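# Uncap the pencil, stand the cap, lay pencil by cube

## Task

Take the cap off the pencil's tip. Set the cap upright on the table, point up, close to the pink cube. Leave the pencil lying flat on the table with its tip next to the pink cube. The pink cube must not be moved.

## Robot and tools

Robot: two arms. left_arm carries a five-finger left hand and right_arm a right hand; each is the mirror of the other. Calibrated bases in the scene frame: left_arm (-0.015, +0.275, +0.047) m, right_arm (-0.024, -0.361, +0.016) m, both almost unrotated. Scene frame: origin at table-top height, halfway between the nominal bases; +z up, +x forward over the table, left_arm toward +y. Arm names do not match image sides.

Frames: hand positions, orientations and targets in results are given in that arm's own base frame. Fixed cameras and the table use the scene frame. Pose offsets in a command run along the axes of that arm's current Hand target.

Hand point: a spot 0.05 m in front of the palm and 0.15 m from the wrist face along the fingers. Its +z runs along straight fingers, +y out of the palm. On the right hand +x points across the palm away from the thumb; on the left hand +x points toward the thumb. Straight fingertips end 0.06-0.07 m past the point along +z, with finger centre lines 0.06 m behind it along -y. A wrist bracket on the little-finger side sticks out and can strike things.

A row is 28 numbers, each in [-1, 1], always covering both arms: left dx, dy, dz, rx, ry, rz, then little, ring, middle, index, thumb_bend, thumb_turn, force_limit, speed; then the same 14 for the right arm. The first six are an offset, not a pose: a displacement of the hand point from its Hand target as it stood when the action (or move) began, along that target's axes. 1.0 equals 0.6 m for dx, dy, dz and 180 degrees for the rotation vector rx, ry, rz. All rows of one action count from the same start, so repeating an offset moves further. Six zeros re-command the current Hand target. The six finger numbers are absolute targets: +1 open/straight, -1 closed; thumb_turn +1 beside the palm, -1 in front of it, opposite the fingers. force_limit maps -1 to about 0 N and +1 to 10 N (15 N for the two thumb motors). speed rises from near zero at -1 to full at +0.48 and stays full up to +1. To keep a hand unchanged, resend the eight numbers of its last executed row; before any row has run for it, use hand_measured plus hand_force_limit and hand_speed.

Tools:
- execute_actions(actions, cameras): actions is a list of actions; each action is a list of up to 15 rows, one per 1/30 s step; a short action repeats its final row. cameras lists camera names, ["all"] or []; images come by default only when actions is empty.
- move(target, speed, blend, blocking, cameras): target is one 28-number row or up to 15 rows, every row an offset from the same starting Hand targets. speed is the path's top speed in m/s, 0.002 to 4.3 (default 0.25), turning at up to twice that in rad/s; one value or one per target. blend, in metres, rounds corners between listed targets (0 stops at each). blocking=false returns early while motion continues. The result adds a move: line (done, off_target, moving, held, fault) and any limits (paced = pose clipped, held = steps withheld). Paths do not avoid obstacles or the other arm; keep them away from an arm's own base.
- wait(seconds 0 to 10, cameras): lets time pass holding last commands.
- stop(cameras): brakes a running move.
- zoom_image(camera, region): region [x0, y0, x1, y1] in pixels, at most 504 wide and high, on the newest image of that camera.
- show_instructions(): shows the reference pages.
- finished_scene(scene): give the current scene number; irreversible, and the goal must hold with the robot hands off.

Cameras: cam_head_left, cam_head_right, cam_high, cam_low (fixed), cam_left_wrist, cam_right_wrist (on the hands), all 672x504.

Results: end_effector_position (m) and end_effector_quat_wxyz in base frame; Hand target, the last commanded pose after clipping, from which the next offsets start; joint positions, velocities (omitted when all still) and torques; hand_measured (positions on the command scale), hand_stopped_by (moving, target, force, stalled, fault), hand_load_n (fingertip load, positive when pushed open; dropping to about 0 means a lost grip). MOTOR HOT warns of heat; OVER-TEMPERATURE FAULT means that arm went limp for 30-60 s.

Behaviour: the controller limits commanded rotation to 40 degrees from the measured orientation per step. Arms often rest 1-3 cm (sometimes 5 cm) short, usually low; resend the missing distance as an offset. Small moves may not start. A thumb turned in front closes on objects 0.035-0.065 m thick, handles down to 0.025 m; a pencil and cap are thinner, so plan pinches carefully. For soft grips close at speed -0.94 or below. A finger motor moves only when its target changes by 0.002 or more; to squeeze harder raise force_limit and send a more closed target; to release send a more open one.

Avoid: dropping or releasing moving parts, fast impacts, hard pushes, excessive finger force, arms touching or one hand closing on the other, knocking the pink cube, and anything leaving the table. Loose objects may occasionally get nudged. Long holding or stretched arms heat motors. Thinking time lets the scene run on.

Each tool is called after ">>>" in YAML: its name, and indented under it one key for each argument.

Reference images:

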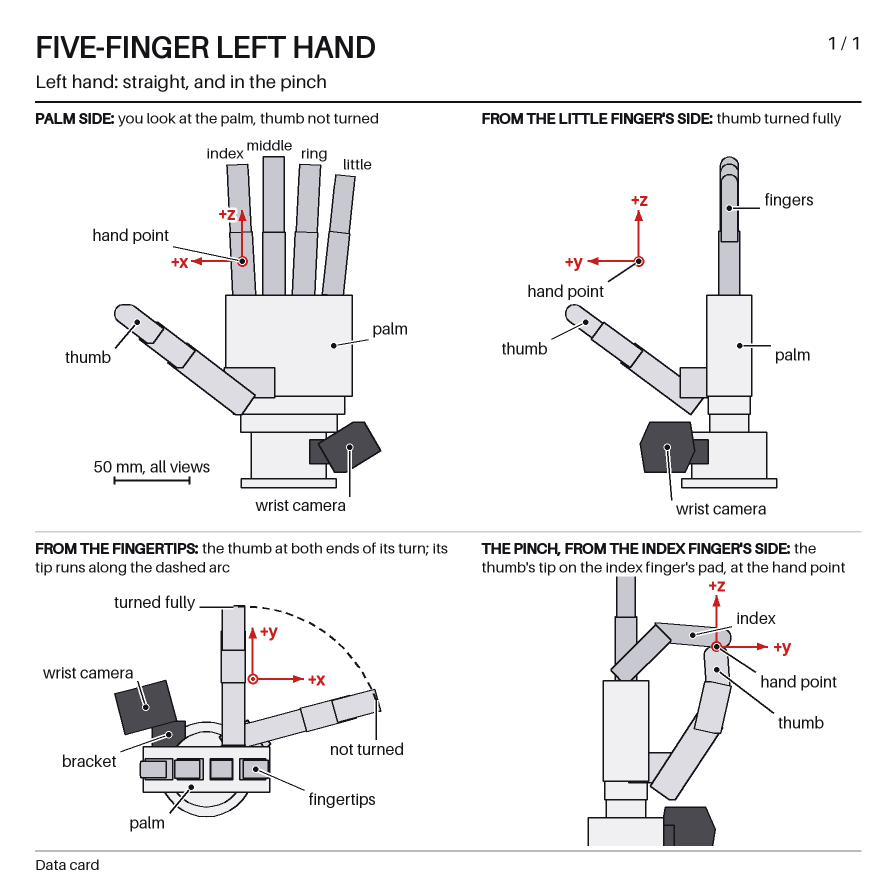

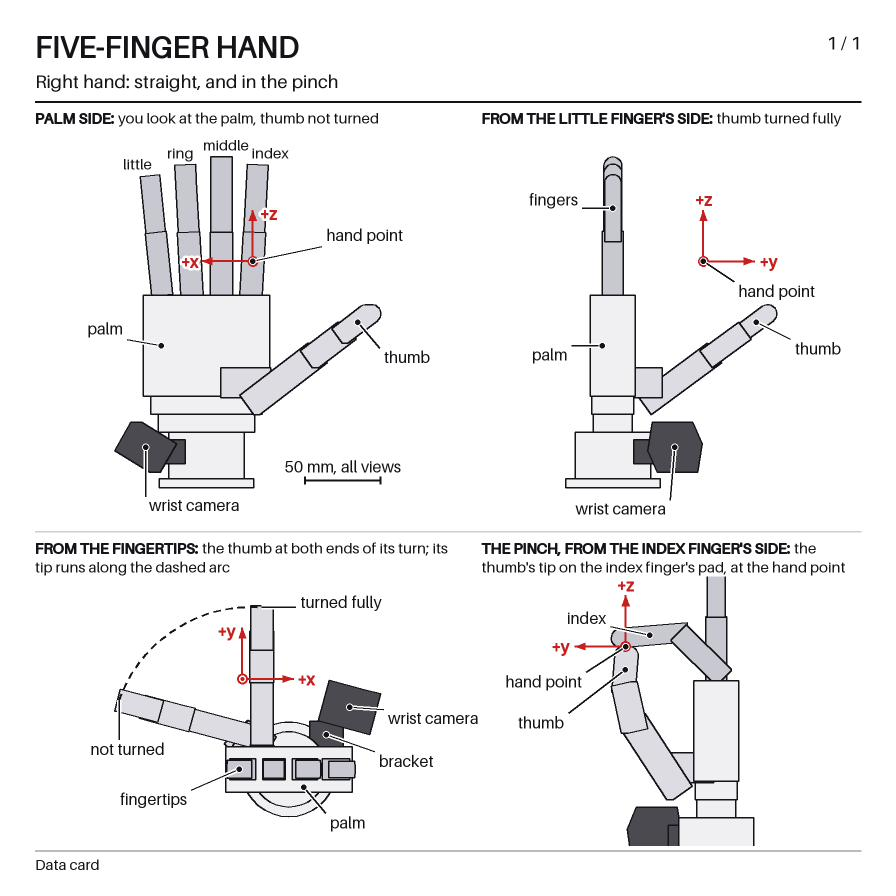

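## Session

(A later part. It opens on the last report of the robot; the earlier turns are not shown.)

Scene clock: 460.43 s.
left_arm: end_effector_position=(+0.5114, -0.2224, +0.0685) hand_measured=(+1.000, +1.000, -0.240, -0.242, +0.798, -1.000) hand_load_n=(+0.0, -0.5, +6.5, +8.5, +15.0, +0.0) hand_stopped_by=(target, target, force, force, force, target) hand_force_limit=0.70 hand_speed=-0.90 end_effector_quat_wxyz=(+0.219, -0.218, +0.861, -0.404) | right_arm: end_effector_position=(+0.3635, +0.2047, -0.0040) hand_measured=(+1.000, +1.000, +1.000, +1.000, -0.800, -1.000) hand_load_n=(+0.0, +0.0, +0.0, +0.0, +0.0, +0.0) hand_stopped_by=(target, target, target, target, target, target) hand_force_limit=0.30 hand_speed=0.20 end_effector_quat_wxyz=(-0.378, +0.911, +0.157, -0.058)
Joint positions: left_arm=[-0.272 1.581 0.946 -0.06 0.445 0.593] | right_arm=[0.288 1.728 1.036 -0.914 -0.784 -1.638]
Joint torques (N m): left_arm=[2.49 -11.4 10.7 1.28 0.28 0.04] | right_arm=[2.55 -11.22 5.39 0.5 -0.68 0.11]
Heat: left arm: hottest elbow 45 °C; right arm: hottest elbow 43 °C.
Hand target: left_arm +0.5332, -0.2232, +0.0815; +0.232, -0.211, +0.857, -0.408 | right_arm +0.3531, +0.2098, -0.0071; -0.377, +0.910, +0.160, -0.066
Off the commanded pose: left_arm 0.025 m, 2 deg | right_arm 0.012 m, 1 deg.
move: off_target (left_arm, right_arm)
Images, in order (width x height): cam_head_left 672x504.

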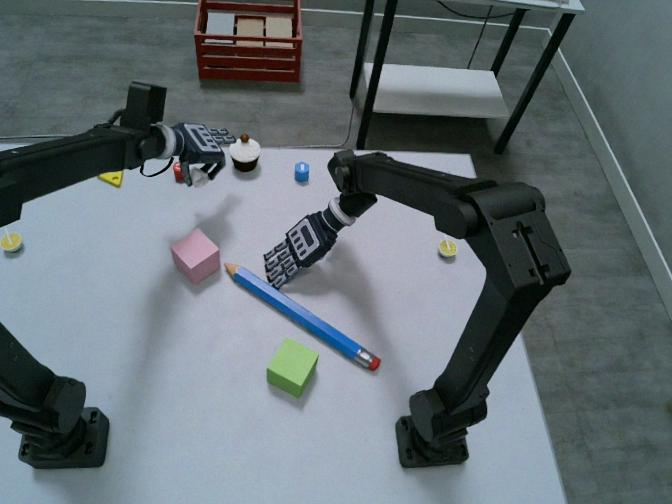

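>>> move:
  target:
    - [-0.0285,-0.0075,-0.1417,0.0592,-0.0527,0.2078,1,1,-0.85,-0.8,-0.1,-1,0.7,-0.9,0.0398,0.037,-0.084,0,0,0,1,1,1,1,-0.8,-1,0.3,0.2]
    - [-0.016,0.1258,-0.1838,0.1183,-0.1054,0.4156,1,1,-0.85,-0.8,-0.1,-1,0.7,-0.9,0.017,-0.072,-0.2817,0,0,0,1,1,1,1,-0.8,-1,0.3,0.2]
  speed: 0.2
  blend: 0.02
  cameras: ["all"]

>>> zoom_image:
  camera: "cam_head_left"
  region: [100, 100, 350, 350]

>>> zoom_image:
  camera: "cam_low"
  region: [250, 130, 500, 340]

Scene clock: 477.03 s.
left_arm: end_effector_position=(+0.4671, -0.1129, +0.0904) hand_measured=(+1.000, +1.000, -0.240, -0.242, +0.798, -1.000) hand_load_n=(+0.0, +0.0, +6.0, +9.0, +14.5, -0.5) hand_stopped_by=(target, target, force, force, force, target) hand_force_limit=0.70 hand_speed=-0.90 end_effector_quat_wxyz=(+0.589, +0.331, +0.677, -0.292) | right_arm: end_effector_position=(+0.3749, +0.1329, +0.1257) hand_measured=(+1.000, +1.000, +1.000, +1.000, -0.800, -1.000) hand_load_n=(+0.0, +0.0, +0.0, +0.0, +0.0, +0.0) hand_stopped_by=(target, target, target, target, target, target) hand_force_limit=0.30 hand_speed=0.20 end_effector_quat_wxyz=(-0.379, +0.908, +0.152, -0.091)
Joint positions: left_arm=[0.001 1.531 0.386 0.924 0.904 1.739] | right_arm=[0.125 1.627 1.276 -1.496 -0.762 -1.889]
Joint torques (N m): left_arm=[2.67 -7.53 3.62 2.3 0.2 0.04] | right_arm=[-0.15 -11.22 11.6 -0.66 -0.52 -0.12]
Heat: left arm: hottest elbow 45 °C; right arm: hottest elbow 42 °C.
Hand target: left_arm +0.4651, -0.1080, +0.0851; +0.590, +0.331, +0.678, -0.288 | right_arm +0.3930, +0.1297, +0.1429; -0.377, +0.910, +0.160, -0.066
Off the commanded pose: left_arm 0.008 m, 1 deg | right_arm 0.025 m, 3 deg.
move: off_target (right_arm)
camera_calibration:
cam_left_wrist: T_world_to_cam=[[-0.766955, -0.587778, -0.257483, 0.319579], [-0.225127, 0.622206, -0.749785, 0.243594], [0.600915, -0.517085, -0.609528, -0.168037], [0, 0, 0, 1]] pos_world=[0.400918, -0.050613, 0.162506]
cam_right_wrist: T_world_to_cam=[[0.481604, -0.568601, -0.666896, -0.0273122], [-0.54625, -0.789817, 0.278925, 0.266241], [-0.685323, 0.229961, -0.690978, 0.428523], [0, 0, 0, 1]] pos_world=[0.452265, 0.0962091, 0.203624]

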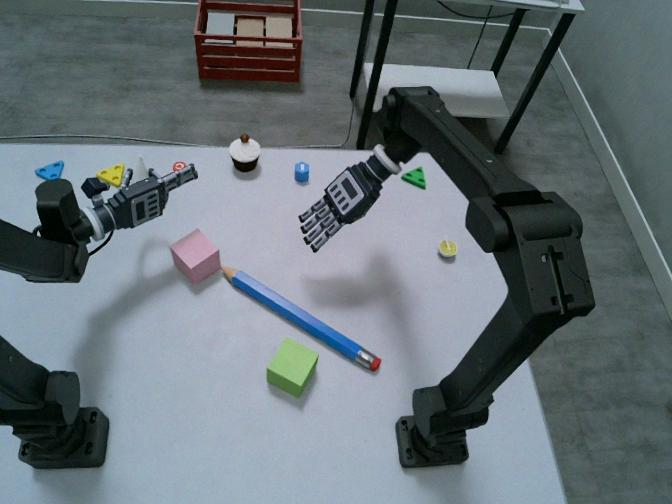

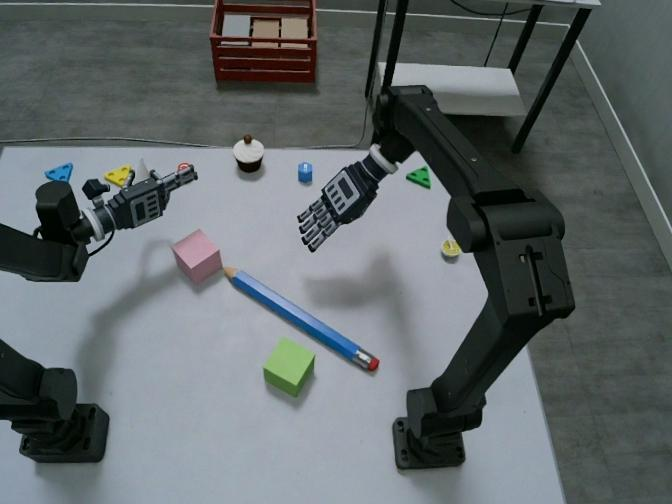

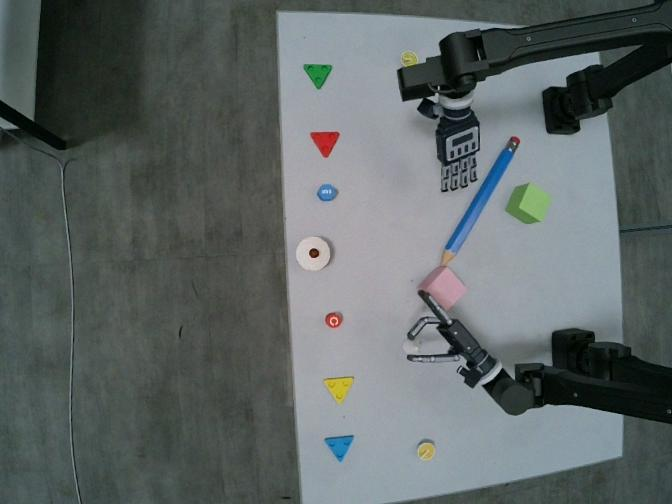

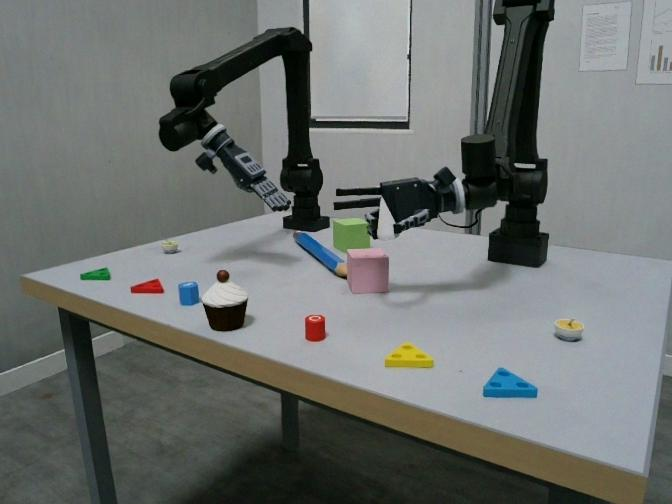

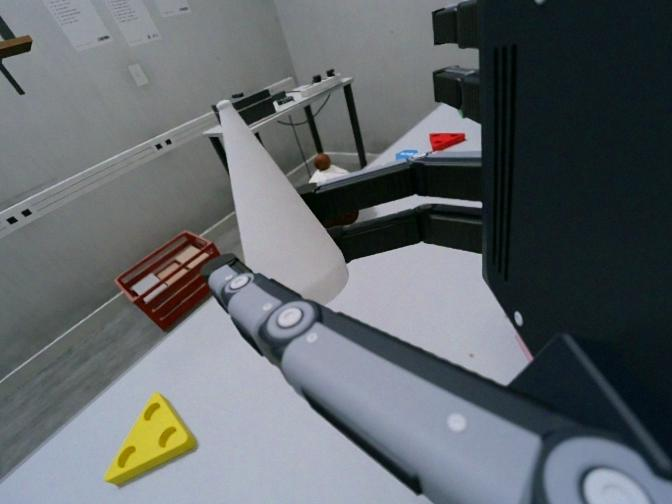

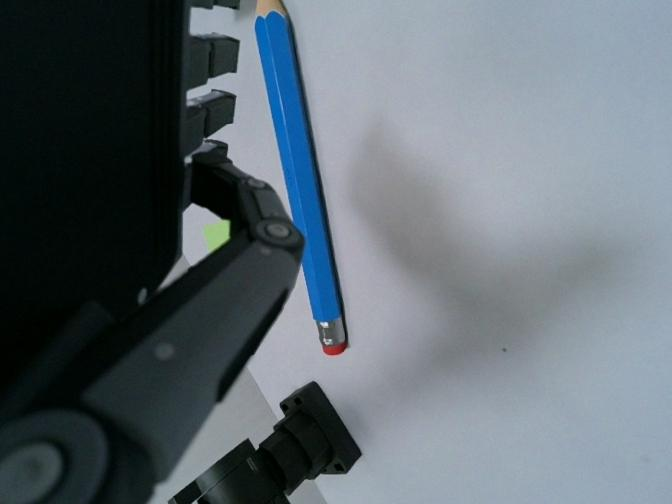

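Scaled by 2.016 from the camera's 672x504 image, which has a finer 960x720 frame.

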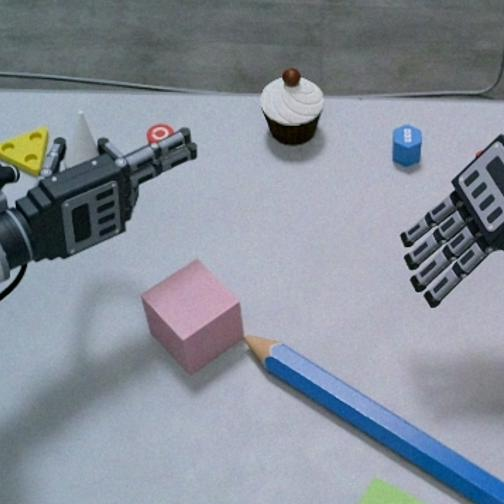

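Scaled by 2.016 from the camera's 672x504 image, which has a finer 960x720 frame.

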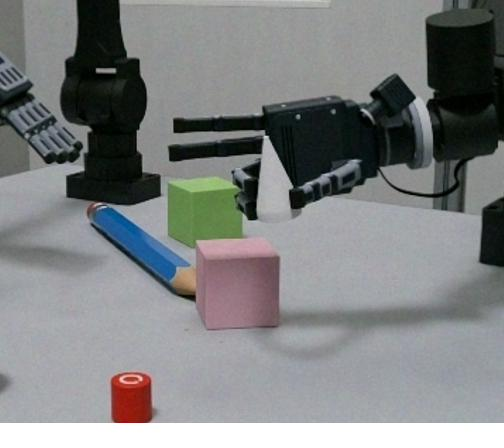

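>>> move:
  target: [0.1922,-0.0198,0.0113,0,0,0,1,1,-0.85,-0.8,-0.1,-1,0.7,-0.9,0,0,0,0,0,0,1,1,1,1,-0.8,-1,0.3,0.2]
  speed: 0.12
  cameras: ["cam_low","cam_high","cam_head_left","cam_left_wrist"]

>>> zoom_image:
  camera: "cam_low"
  region: [300, 150, 500, 320]

>>> zoom_image:
  camera: "cam_head_left"
  region: [80, 130, 280, 330]

Scene clock: 484.20 s.
left_arm: end_effector_position=(+0.4467, -0.1125, -0.0283) hand_measured=(+1.000, +1.000, -0.240, -0.242, +0.798, -1.000) hand_load_n=(+0.0, +0.0, +6.0, +9.0, +15.0, +0.0) hand_stopped_by=(target, target, force, force, force, target) hand_force_limit=0.70 hand_speed=-0.90 end_effector_quat_wxyz=(+0.586, +0.335, +0.678, -0.289) | right_arm: end_effector_position=(+0.3749, +0.1329, +0.1257) hand_measured=(+1.000, +1.000, +1.000, +1.000, -0.800, -1.000) hand_load_n=(+0.0, -0.5, +0.0, +0.0, +0.0, +0.0) hand_stopped_by=(target, target, target, target, target, target) hand_force_limit=0.30 hand_speed=0.20 end_effector_quat_wxyz=(-0.379, +0.908, +0.152, -0.091)
Joint positions: left_arm=[0.002 2.09 0.372 1.481 0.906 1.759] | right_arm=[0.125 1.627 1.276 -1.496 -0.762 -1.889]
Joint torques (N m): left_arm=[2.61 -8.88 1.02 2.21 0.18 -0.14] | right_arm=[-0.21 -11.58 11.54 -0.79 -0.52 -0.05]
Heat: left arm: hottest elbow 44 °C; right arm: hottest elbow 45 °C.
Hand target: left_arm +0.4500, -0.1080, -0.0301; +0.590, +0.331, +0.678, -0.288 | right_arm +0.3930, +0.1297, +0.1429; -0.377, +0.910, +0.160, -0.066
Off the commanded pose: left_arm 0.006 m, 1 deg | right_arm 0.025 m, 3 deg.
move: off_target (right_arm)
camera_calibration:
cam_left_wrist: T_world_to_cam=[[-0.769056, -0.581994, -0.264266, 0.274997], [-0.222996, 0.631767, -0.74239, 0.150117], [0.599021, -0.512009, -0.615647, -0.226624], [0, 0, 0, 1]] pos_world=[0.380716, -0.0508263, 0.0445974]
Images, in order (width x height): cam_head_left 672x504, cam_high 672x504, cam_low 672x504, cam_left_wrist 672x504.

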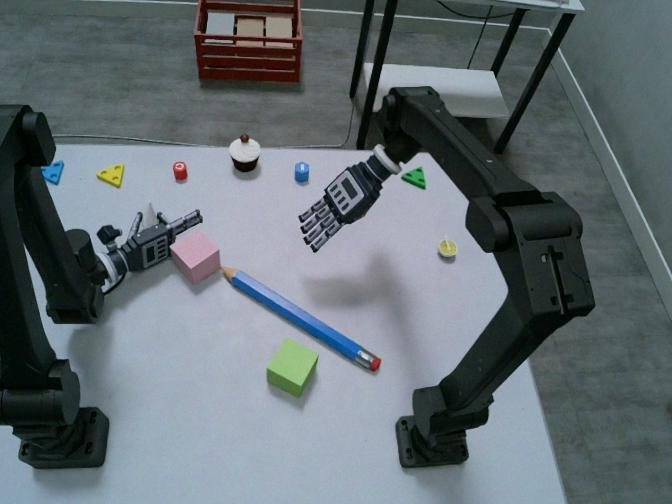

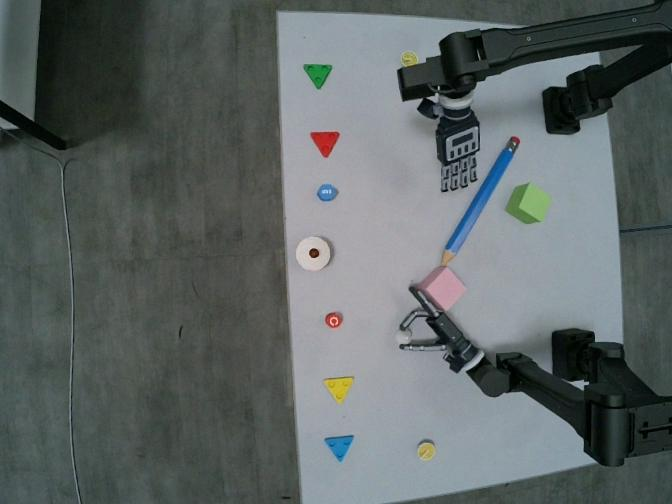

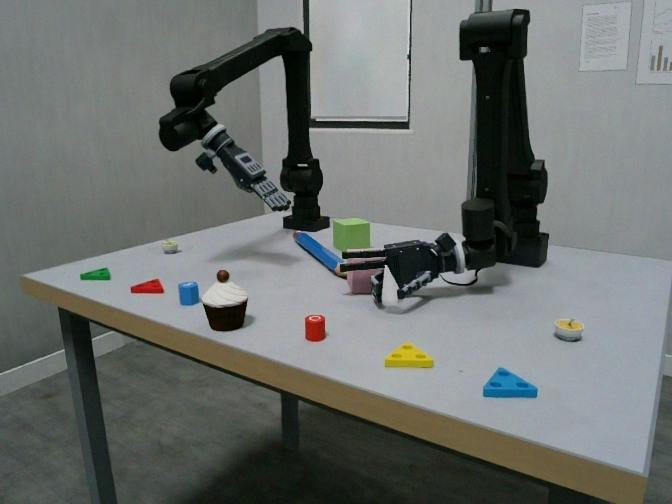

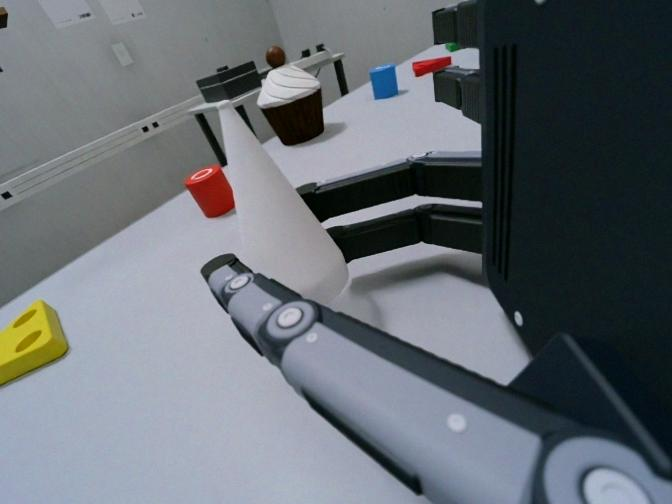

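Scaled by 2.520 from the camera's 672x504 image, which has a finer 960x720 frame.

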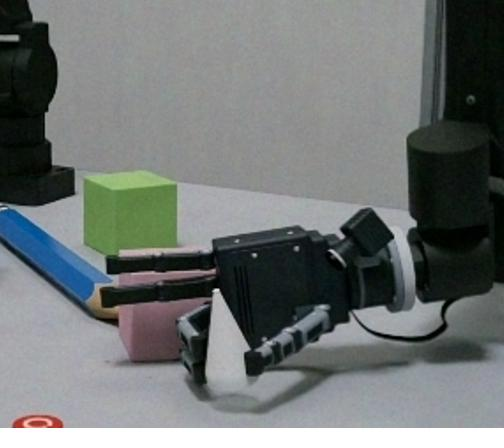

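Scaled by 2.520 from the camera's 672x504 image, which has a finer 960x720 frame.

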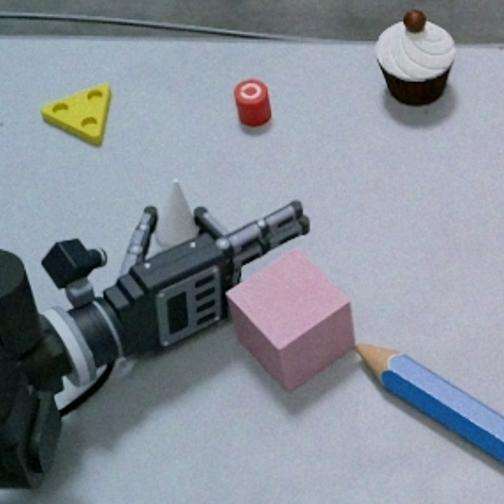

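>>> move:
  target:
    - [0,0.022,0,0,0,0,1,1,-0.85,-0.8,-0.1,-1,0.7,-0.9,0,0,0,0,0,0,1,1,1,1,-0.8,-1,0.3,0.2]
    - [0.0165,0.022,0.0023,0,0,0,1,1,-0.85,-0.8,-0.1,-1,0.7,-0.9,0,0,0,0,0,0,1,1,1,1,-0.8,-1,0.3,0.2]
  speed: 0.05
  cameras: ["cam_low","cam_high","cam_head_left","cam_left_wrist"]

>>> zoom_image:
  camera: "cam_low"
  region: [320, 190, 460, 330]

>>> zoom_image:
  camera: "cam_head_left"
  region: [80, 130, 280, 330]

Scene clock: 488.37 s.
left_arm: end_effector_position=(+0.4561, -0.1043, -0.0396) hand_measured=(+1.000, +1.000, -0.240, -0.242, +0.798, -1.000) hand_load_n=(+0.0, +0.0, +6.5, +9.0, +15.0, +0.0) hand_stopped_by=(target, target, force, force, force, target) hand_force_limit=0.70 hand_speed=-0.90 end_effector_quat_wxyz=(+0.584, +0.331, +0.681, -0.293) | right_arm: end_effector_position=(+0.3749, +0.1329, +0.1257) hand_measured=(+1.000, +1.000, +1.000, +1.000, -0.800, -1.000) hand_load_n=(+0.0, +0.0, +0.0, -0.5, +0.0, +0.0) hand_stopped_by=(target, target, target, target, target, target) hand_force_limit=0.30 hand_speed=0.20 end_effector_quat_wxyz=(-0.379, +0.908, +0.152, -0.091)
Joint positions: left_arm=[0.029 2.128 0.408 1.472 0.932 1.759] | right_arm=[0.125 1.627 1.276 -1.496 -0.762 -1.889]
Joint torques (N m): left_arm=[2.61 -9.99 1.11 2.18 0.21 -0.03] | right_arm=[-0.03 -11.22 11.49 -0.64 -0.51 -0.07]
Heat: left arm: hottest elbow 44 °C; right arm: hottest elbow 46 °C.
Hand target: left_arm +0.4604, -0.0999, -0.0401; +0.590, +0.331, +0.678, -0.288 | right_arm +0.3930, +0.1297, +0.1429; -0.377, +0.910, +0.160, -0.066
Off the commanded pose: left_arm 0.006 m, 1 deg | right_arm 0.025 m, 3 deg.
move: off_target (right_arm)
camera_calibration:
cam_left_wrist: T_world_to_cam=[[-0.77037, -0.585635, -0.252115, 0.284785], [-0.232811, 0.62648, -0.743856, 0.142548], [0.593573, -0.514349, -0.618964, -0.232903], [0, 0, 0, 1]] pos_world=[0.390822, -0.0423175, 0.0336754]
Images, in order (width x height): cam_head_left 672x504, cam_high 672x504, cam_low 672x504, cam_left_wrist 672x504.

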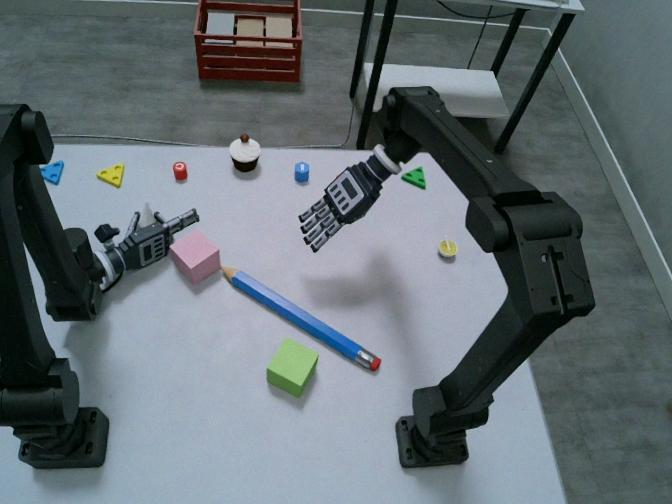

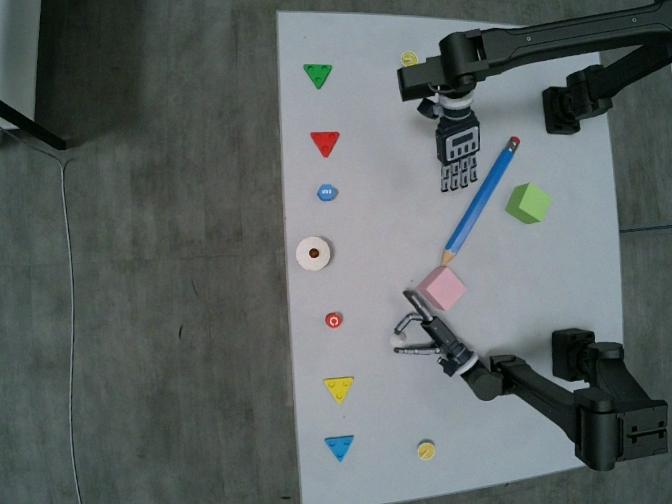

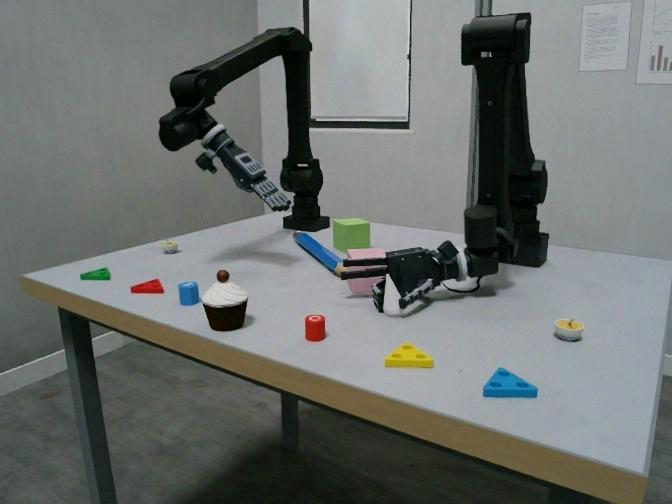

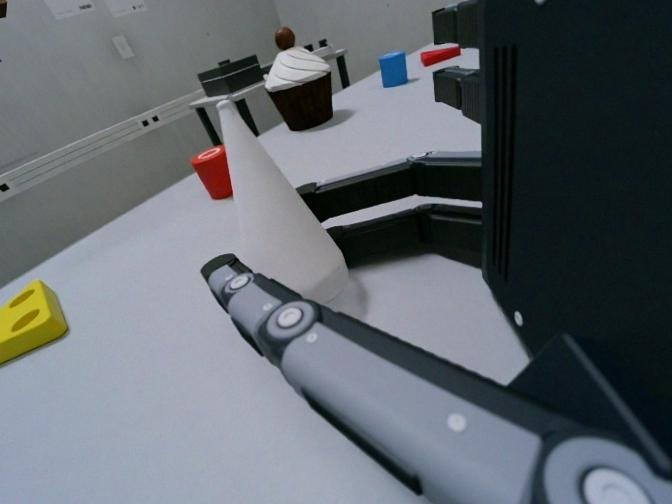

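Scaled by 3.600 from the camera's 672x504 image, which has a finer 960x720 frame.

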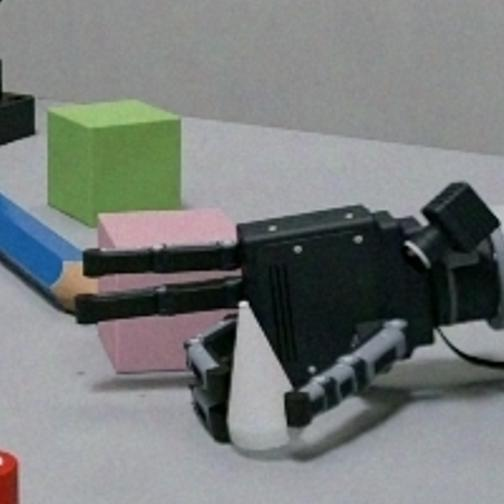

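Scaled by 2.520 from the camera's 672x504 image, which has a finer 960x720 frame.

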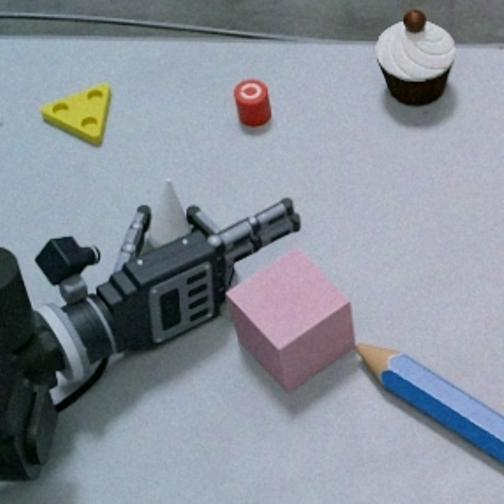

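>>> move:
  target: [0.0115,0,0.0016,0,0,0,1,1,-0.85,-0.8,-0.1,-1,0.7,-0.9,0,0,0,0,0,0,1,1,1,1,-0.8,-1,0.3,0.2]
  speed: 0.04
  cameras: ["cam_low","cam_left_wrist"]

>>> zoom_image:
  camera: "cam_low"
  region: [350, 230, 450, 330]

>>> zoom_image:
  camera: "cam_left_wrist"
  region: [190, 80, 420, 340]

Scene clock: 490.57 s.
left_arm: end_effector_position=(+0.4587, -0.1045, -0.0414) hand_measured=(+1.000, +1.000, -0.240, -0.242, +0.798, -1.000) hand_load_n=(+0.0, +0.0, +6.0, +9.0, +15.0, -0.5) hand_stopped_by=(target, target, force, force, force, target) hand_force_limit=0.70 hand_speed=-0.90 end_effector_quat_wxyz=(+0.589, +0.334, +0.676, -0.291) | right_arm: end_effector_position=(+0.3749, +0.1329, +0.1257) hand_measured=(+1.000, +1.000, +1.000, +1.000, -0.800, -1.000) hand_load_n=(+0.0, -0.5, +0.0, +0.0, +0.0, +0.0) hand_stopped_by=(target, target, target, target, target, target) hand_force_limit=0.30 hand_speed=0.20 end_effector_quat_wxyz=(-0.379, +0.908, +0.152, -0.091)
Joint positions: left_arm=[0.029 2.152 0.418 1.502 0.934 1.759] | right_arm=[0.125 1.627 1.276 -1.496 -0.762 -1.889]
Joint torques (N m): left_arm=[2.61 -9.64 0.88 1.89 0.13 -0.03] | right_arm=[-0.21 -11.11 11.47 -0.76 -0.51 -0.04]
Heat: left arm: hottest elbow 43 °C; right arm: hottest elbow 47 °C.
Hand target: left_arm +0.4604, -0.0999, -0.0471; +0.590, +0.331, +0.678, -0.288 | right_arm +0.3930, +0.1297, +0.1429; -0.377, +0.910, +0.160, -0.066
Off the commanded pose: left_arm 0.007 m, 1 deg | right_arm 0.025 m, 3 deg.
move: off_target (right_arm)
camera_calibration:
cam_left_wrist: T_world_to_cam=[[-0.767401, -0.584197, -0.264215, 0.284395], [-0.219922, 0.626917, -0.747402, 0.135829], [0.602271, -0.51545, -0.609575, -0.239424], [0, 0, 0, 1]] pos_world=[0.392314, -0.042422, 0.0307134]
Images, in order (width x height): cam_low 672x504, cam_left_wrist 672x504.

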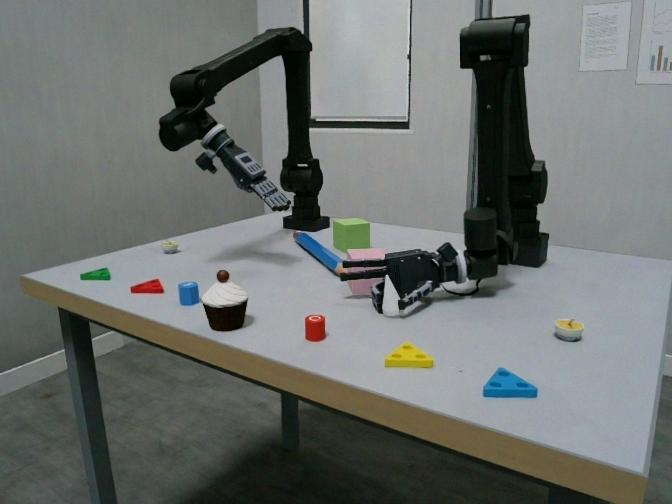

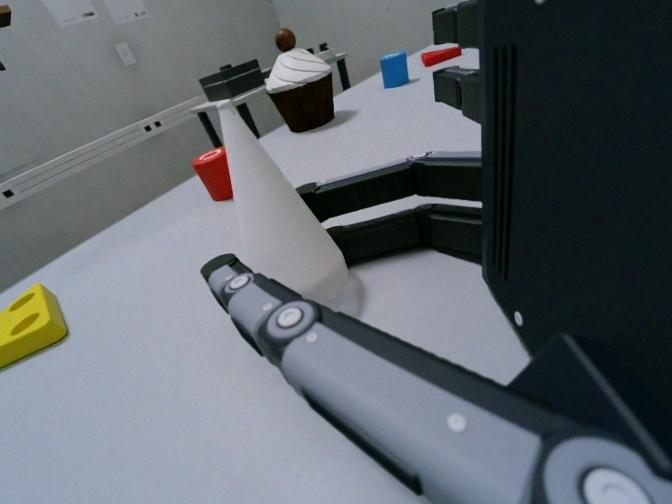

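Scaled by 5.040 from the camera's 672x504 image, which has a finer 960x720 frame.

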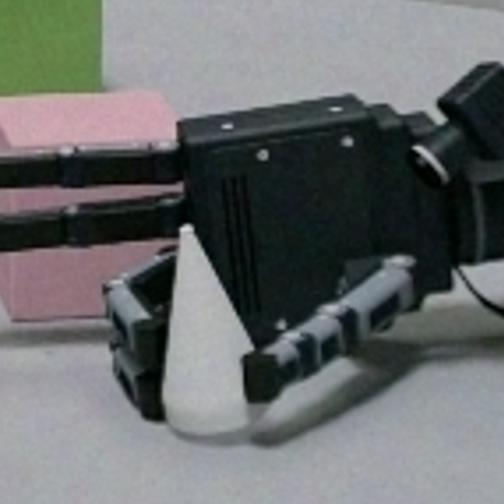

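Scaled by 1.938 from the camera's 672x504 image, which has a finer 960x720 frame.

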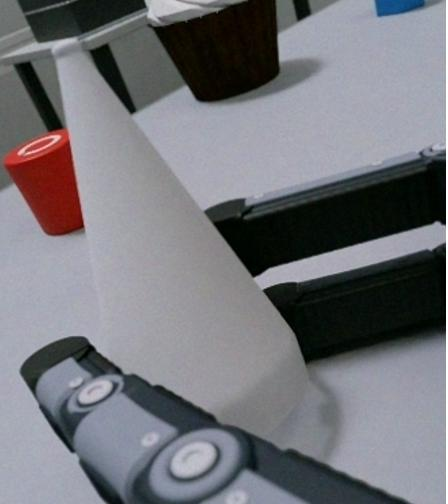

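>>> execute_actions:
  actions:
    - [[0,0,0,0,0,0,1,1,-0.05,-0.05,0.88,-1,0.7,-0.85,0,0,0,0,0,0,1,1,1,1,-0.8,-1,0.3,0.2]]
  cameras: ["cam_left_wrist","cam_low"]

>>> zoom_image:
  camera: "cam_low"
  region: [350, 230, 450, 330]

Scene clock: 492.27 s.
left_arm: end_effector_position=(+0.4590, -0.1042, -0.0407) hand_measured=(+1.000, +1.000, -0.050, -0.050, +0.880, -1.000) hand_load_n=(+0.0, +0.0, +0.0, -0.5, +0.0, +0.0) hand_stopped_by=(target, target, target, target, target, target) hand_force_limit=0.70 hand_speed=-0.85 end_effector_quat_wxyz=(+0.590, +0.334, +0.675, -0.290) | right_arm: end_effector_position=(+0.3749, +0.1329, +0.1257) hand_measured=(+1.000, +1.000, +1.000, +1.000, -0.800, -1.000) hand_load_n=(+0.0, +0.0, +0.0, +0.0, +0.5, +0.0) hand_stopped_by=(target, target, target, target, target, target) hand_force_limit=0.30 hand_speed=0.20 end_effector_quat_wxyz=(-0.379, +0.908, +0.152, -0.091)
Joint positions: left_arm=[0.03 2.152 0.418 1.506 0.934 1.759] | right_arm=[0.125 1.627 1.276 -1.496 -0.762 -1.889]
Joint torques (N m): left_arm=[2.55 -9.52 0.88 1.89 0.13 -0.04] | right_arm=[-0.44 -10.99 11.51 -0.64 -0.53 -0.1]
Heat: left arm: hottest elbow 43 °C; right arm: hottest elbow 47 °C.
Hand target: left_arm +0.4604, -0.0999, -0.0470; +0.590, +0.331, +0.678, -0.288 | right_arm +0.3930, +0.1297, +0.1429; -0.377, +0.910, +0.160, -0.066
Off the commanded pose: left_arm 0.008 m, 1 deg | right_arm 0.025 m, 3 deg.
camera_calibration:
cam_left_wrist: T_world_to_cam=[[-0.766045, -0.584761, -0.266888, 0.284259], [-0.217852, 0.626821, -0.748089, 0.135299], [0.604744, -0.514928, -0.607564, -0.239908], [0, 0, 0, 1]] pos_world=[0.392313, -0.0421202, 0.0313215]
Images, in order (width x height): cam_low 672x504, cam_left_wrist 672x504.

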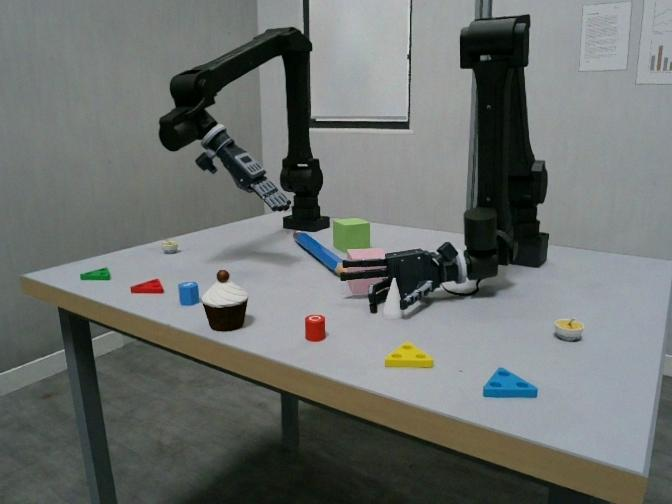

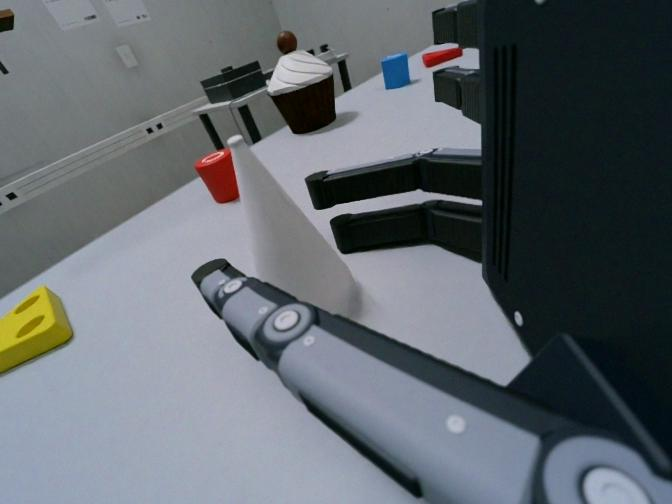

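Scaled by 5.040 from the camera's 672x504 image, which has a finer 960x720 frame.

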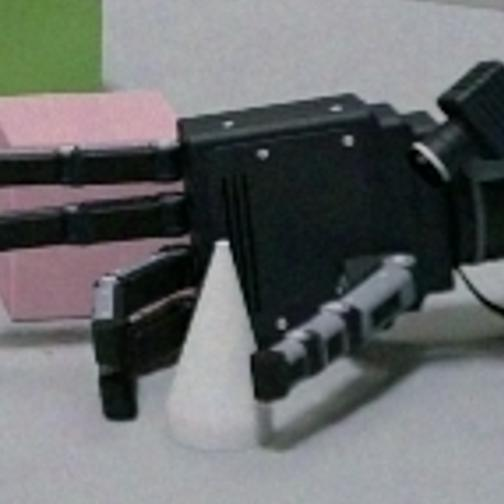

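>>> execute_actions:
  actions:
    - [[0,0,0,0,0,0,1,1,0.4,0.4,1.0,-1,0.7,-0.7,0,0,0,0,0,0,1,1,1,1,-0.8,-1,0.3,0.2]]
  cameras: ["cam_left_wrist","cam_low"]

>>> zoom_image:
  camera: "cam_low"
  region: [350, 230, 450, 330]

Scene clock: 495.00 s.
left_arm: end_effector_position=(+0.4629, -0.1026, -0.0372) hand_measured=(+1.000, +1.000, +0.400, +0.400, +1.000, -1.000) hand_load_n=(+0.0, +0.0, +0.0, -1.5, +0.0, +0.5) hand_stopped_by=(target, target, target, target, target, target) hand_force_limit=0.70 hand_speed=-0.70 end_effector_quat_wxyz=(+0.597, +0.337, +0.670, -0.285) | right_arm: end_effector_position=(+0.3749, +0.1329, +0.1257) hand_measured=(+1.000, +1.000, +1.000, +1.000, -0.800, -1.000) hand_load_n=(-0.5, +0.0, +0.0, +0.0, +0.0, +0.0) hand_stopped_by=(target, target, target, target, target, target) hand_force_limit=0.30 hand_speed=0.20 end_effector_quat_wxyz=(-0.379, +0.908, +0.152, -0.091)
Joint positions: left_arm=[0.033 2.152 0.424 1.515 0.934 1.763] | right_arm=[0.125 1.627 1.276 -1.496 -0.762 -1.889]
Joint torques (N m): left_arm=[2.32 -9.64 0.51 1.54 0.11 -0.08] | right_arm=[-0.21 -11.34 11.47 -0.62 -0.52 -0.08]
Heat: left arm: hottest elbow 43 °C; right arm: hottest elbow 48 °C.
Hand target: left_arm +0.4605, -0.0999, -0.0470; +0.590, +0.331, +0.678, -0.288 | right_arm +0.3930, +0.1297, +0.1429; -0.377, +0.910, +0.160, -0.066
Off the commanded pose: left_arm 0.010 m, 1 deg | right_arm 0.025 m, 3 deg.
camera_calibration:
cam_left_wrist: T_world_to_cam=[[-0.759499, -0.585816, -0.282809, 0.285273], [-0.205539, 0.62859, -0.750085, 0.132161], [0.617183, -0.511561, -0.597822, -0.244463], [0, 0, 0, 1]] pos_world=[0.394707, -0.0410156, 0.033664]
Images, in order (width x height): cam_low 672x504, cam_left_wrist 672x504.

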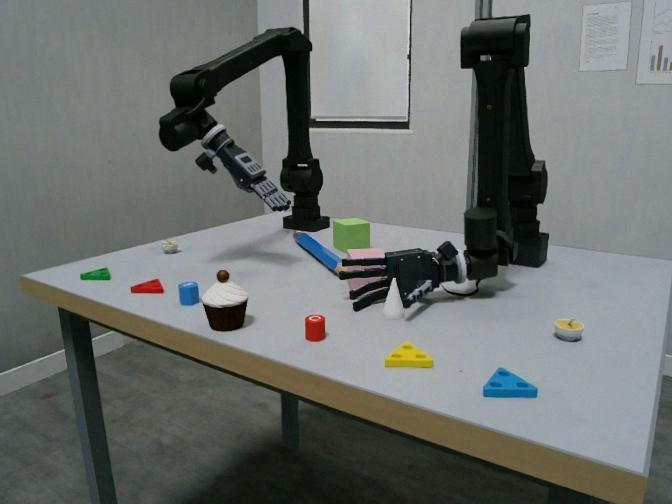

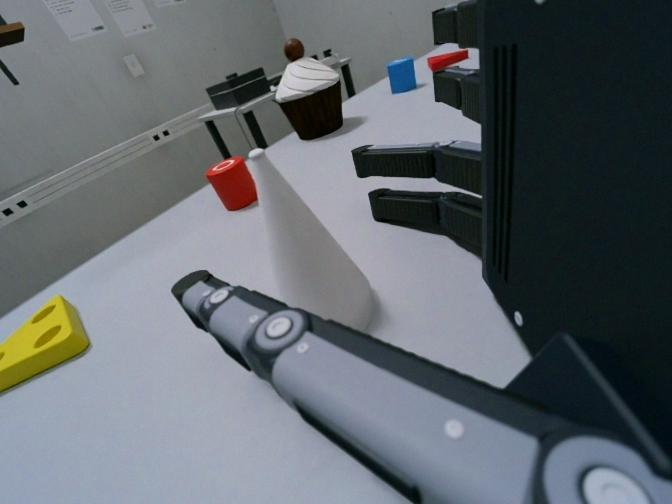

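Scaled by 5.040 from the camera's 672x504 image, which has a finer 960x720 frame.

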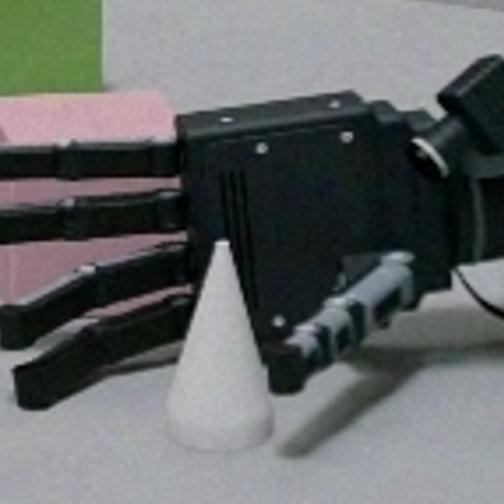

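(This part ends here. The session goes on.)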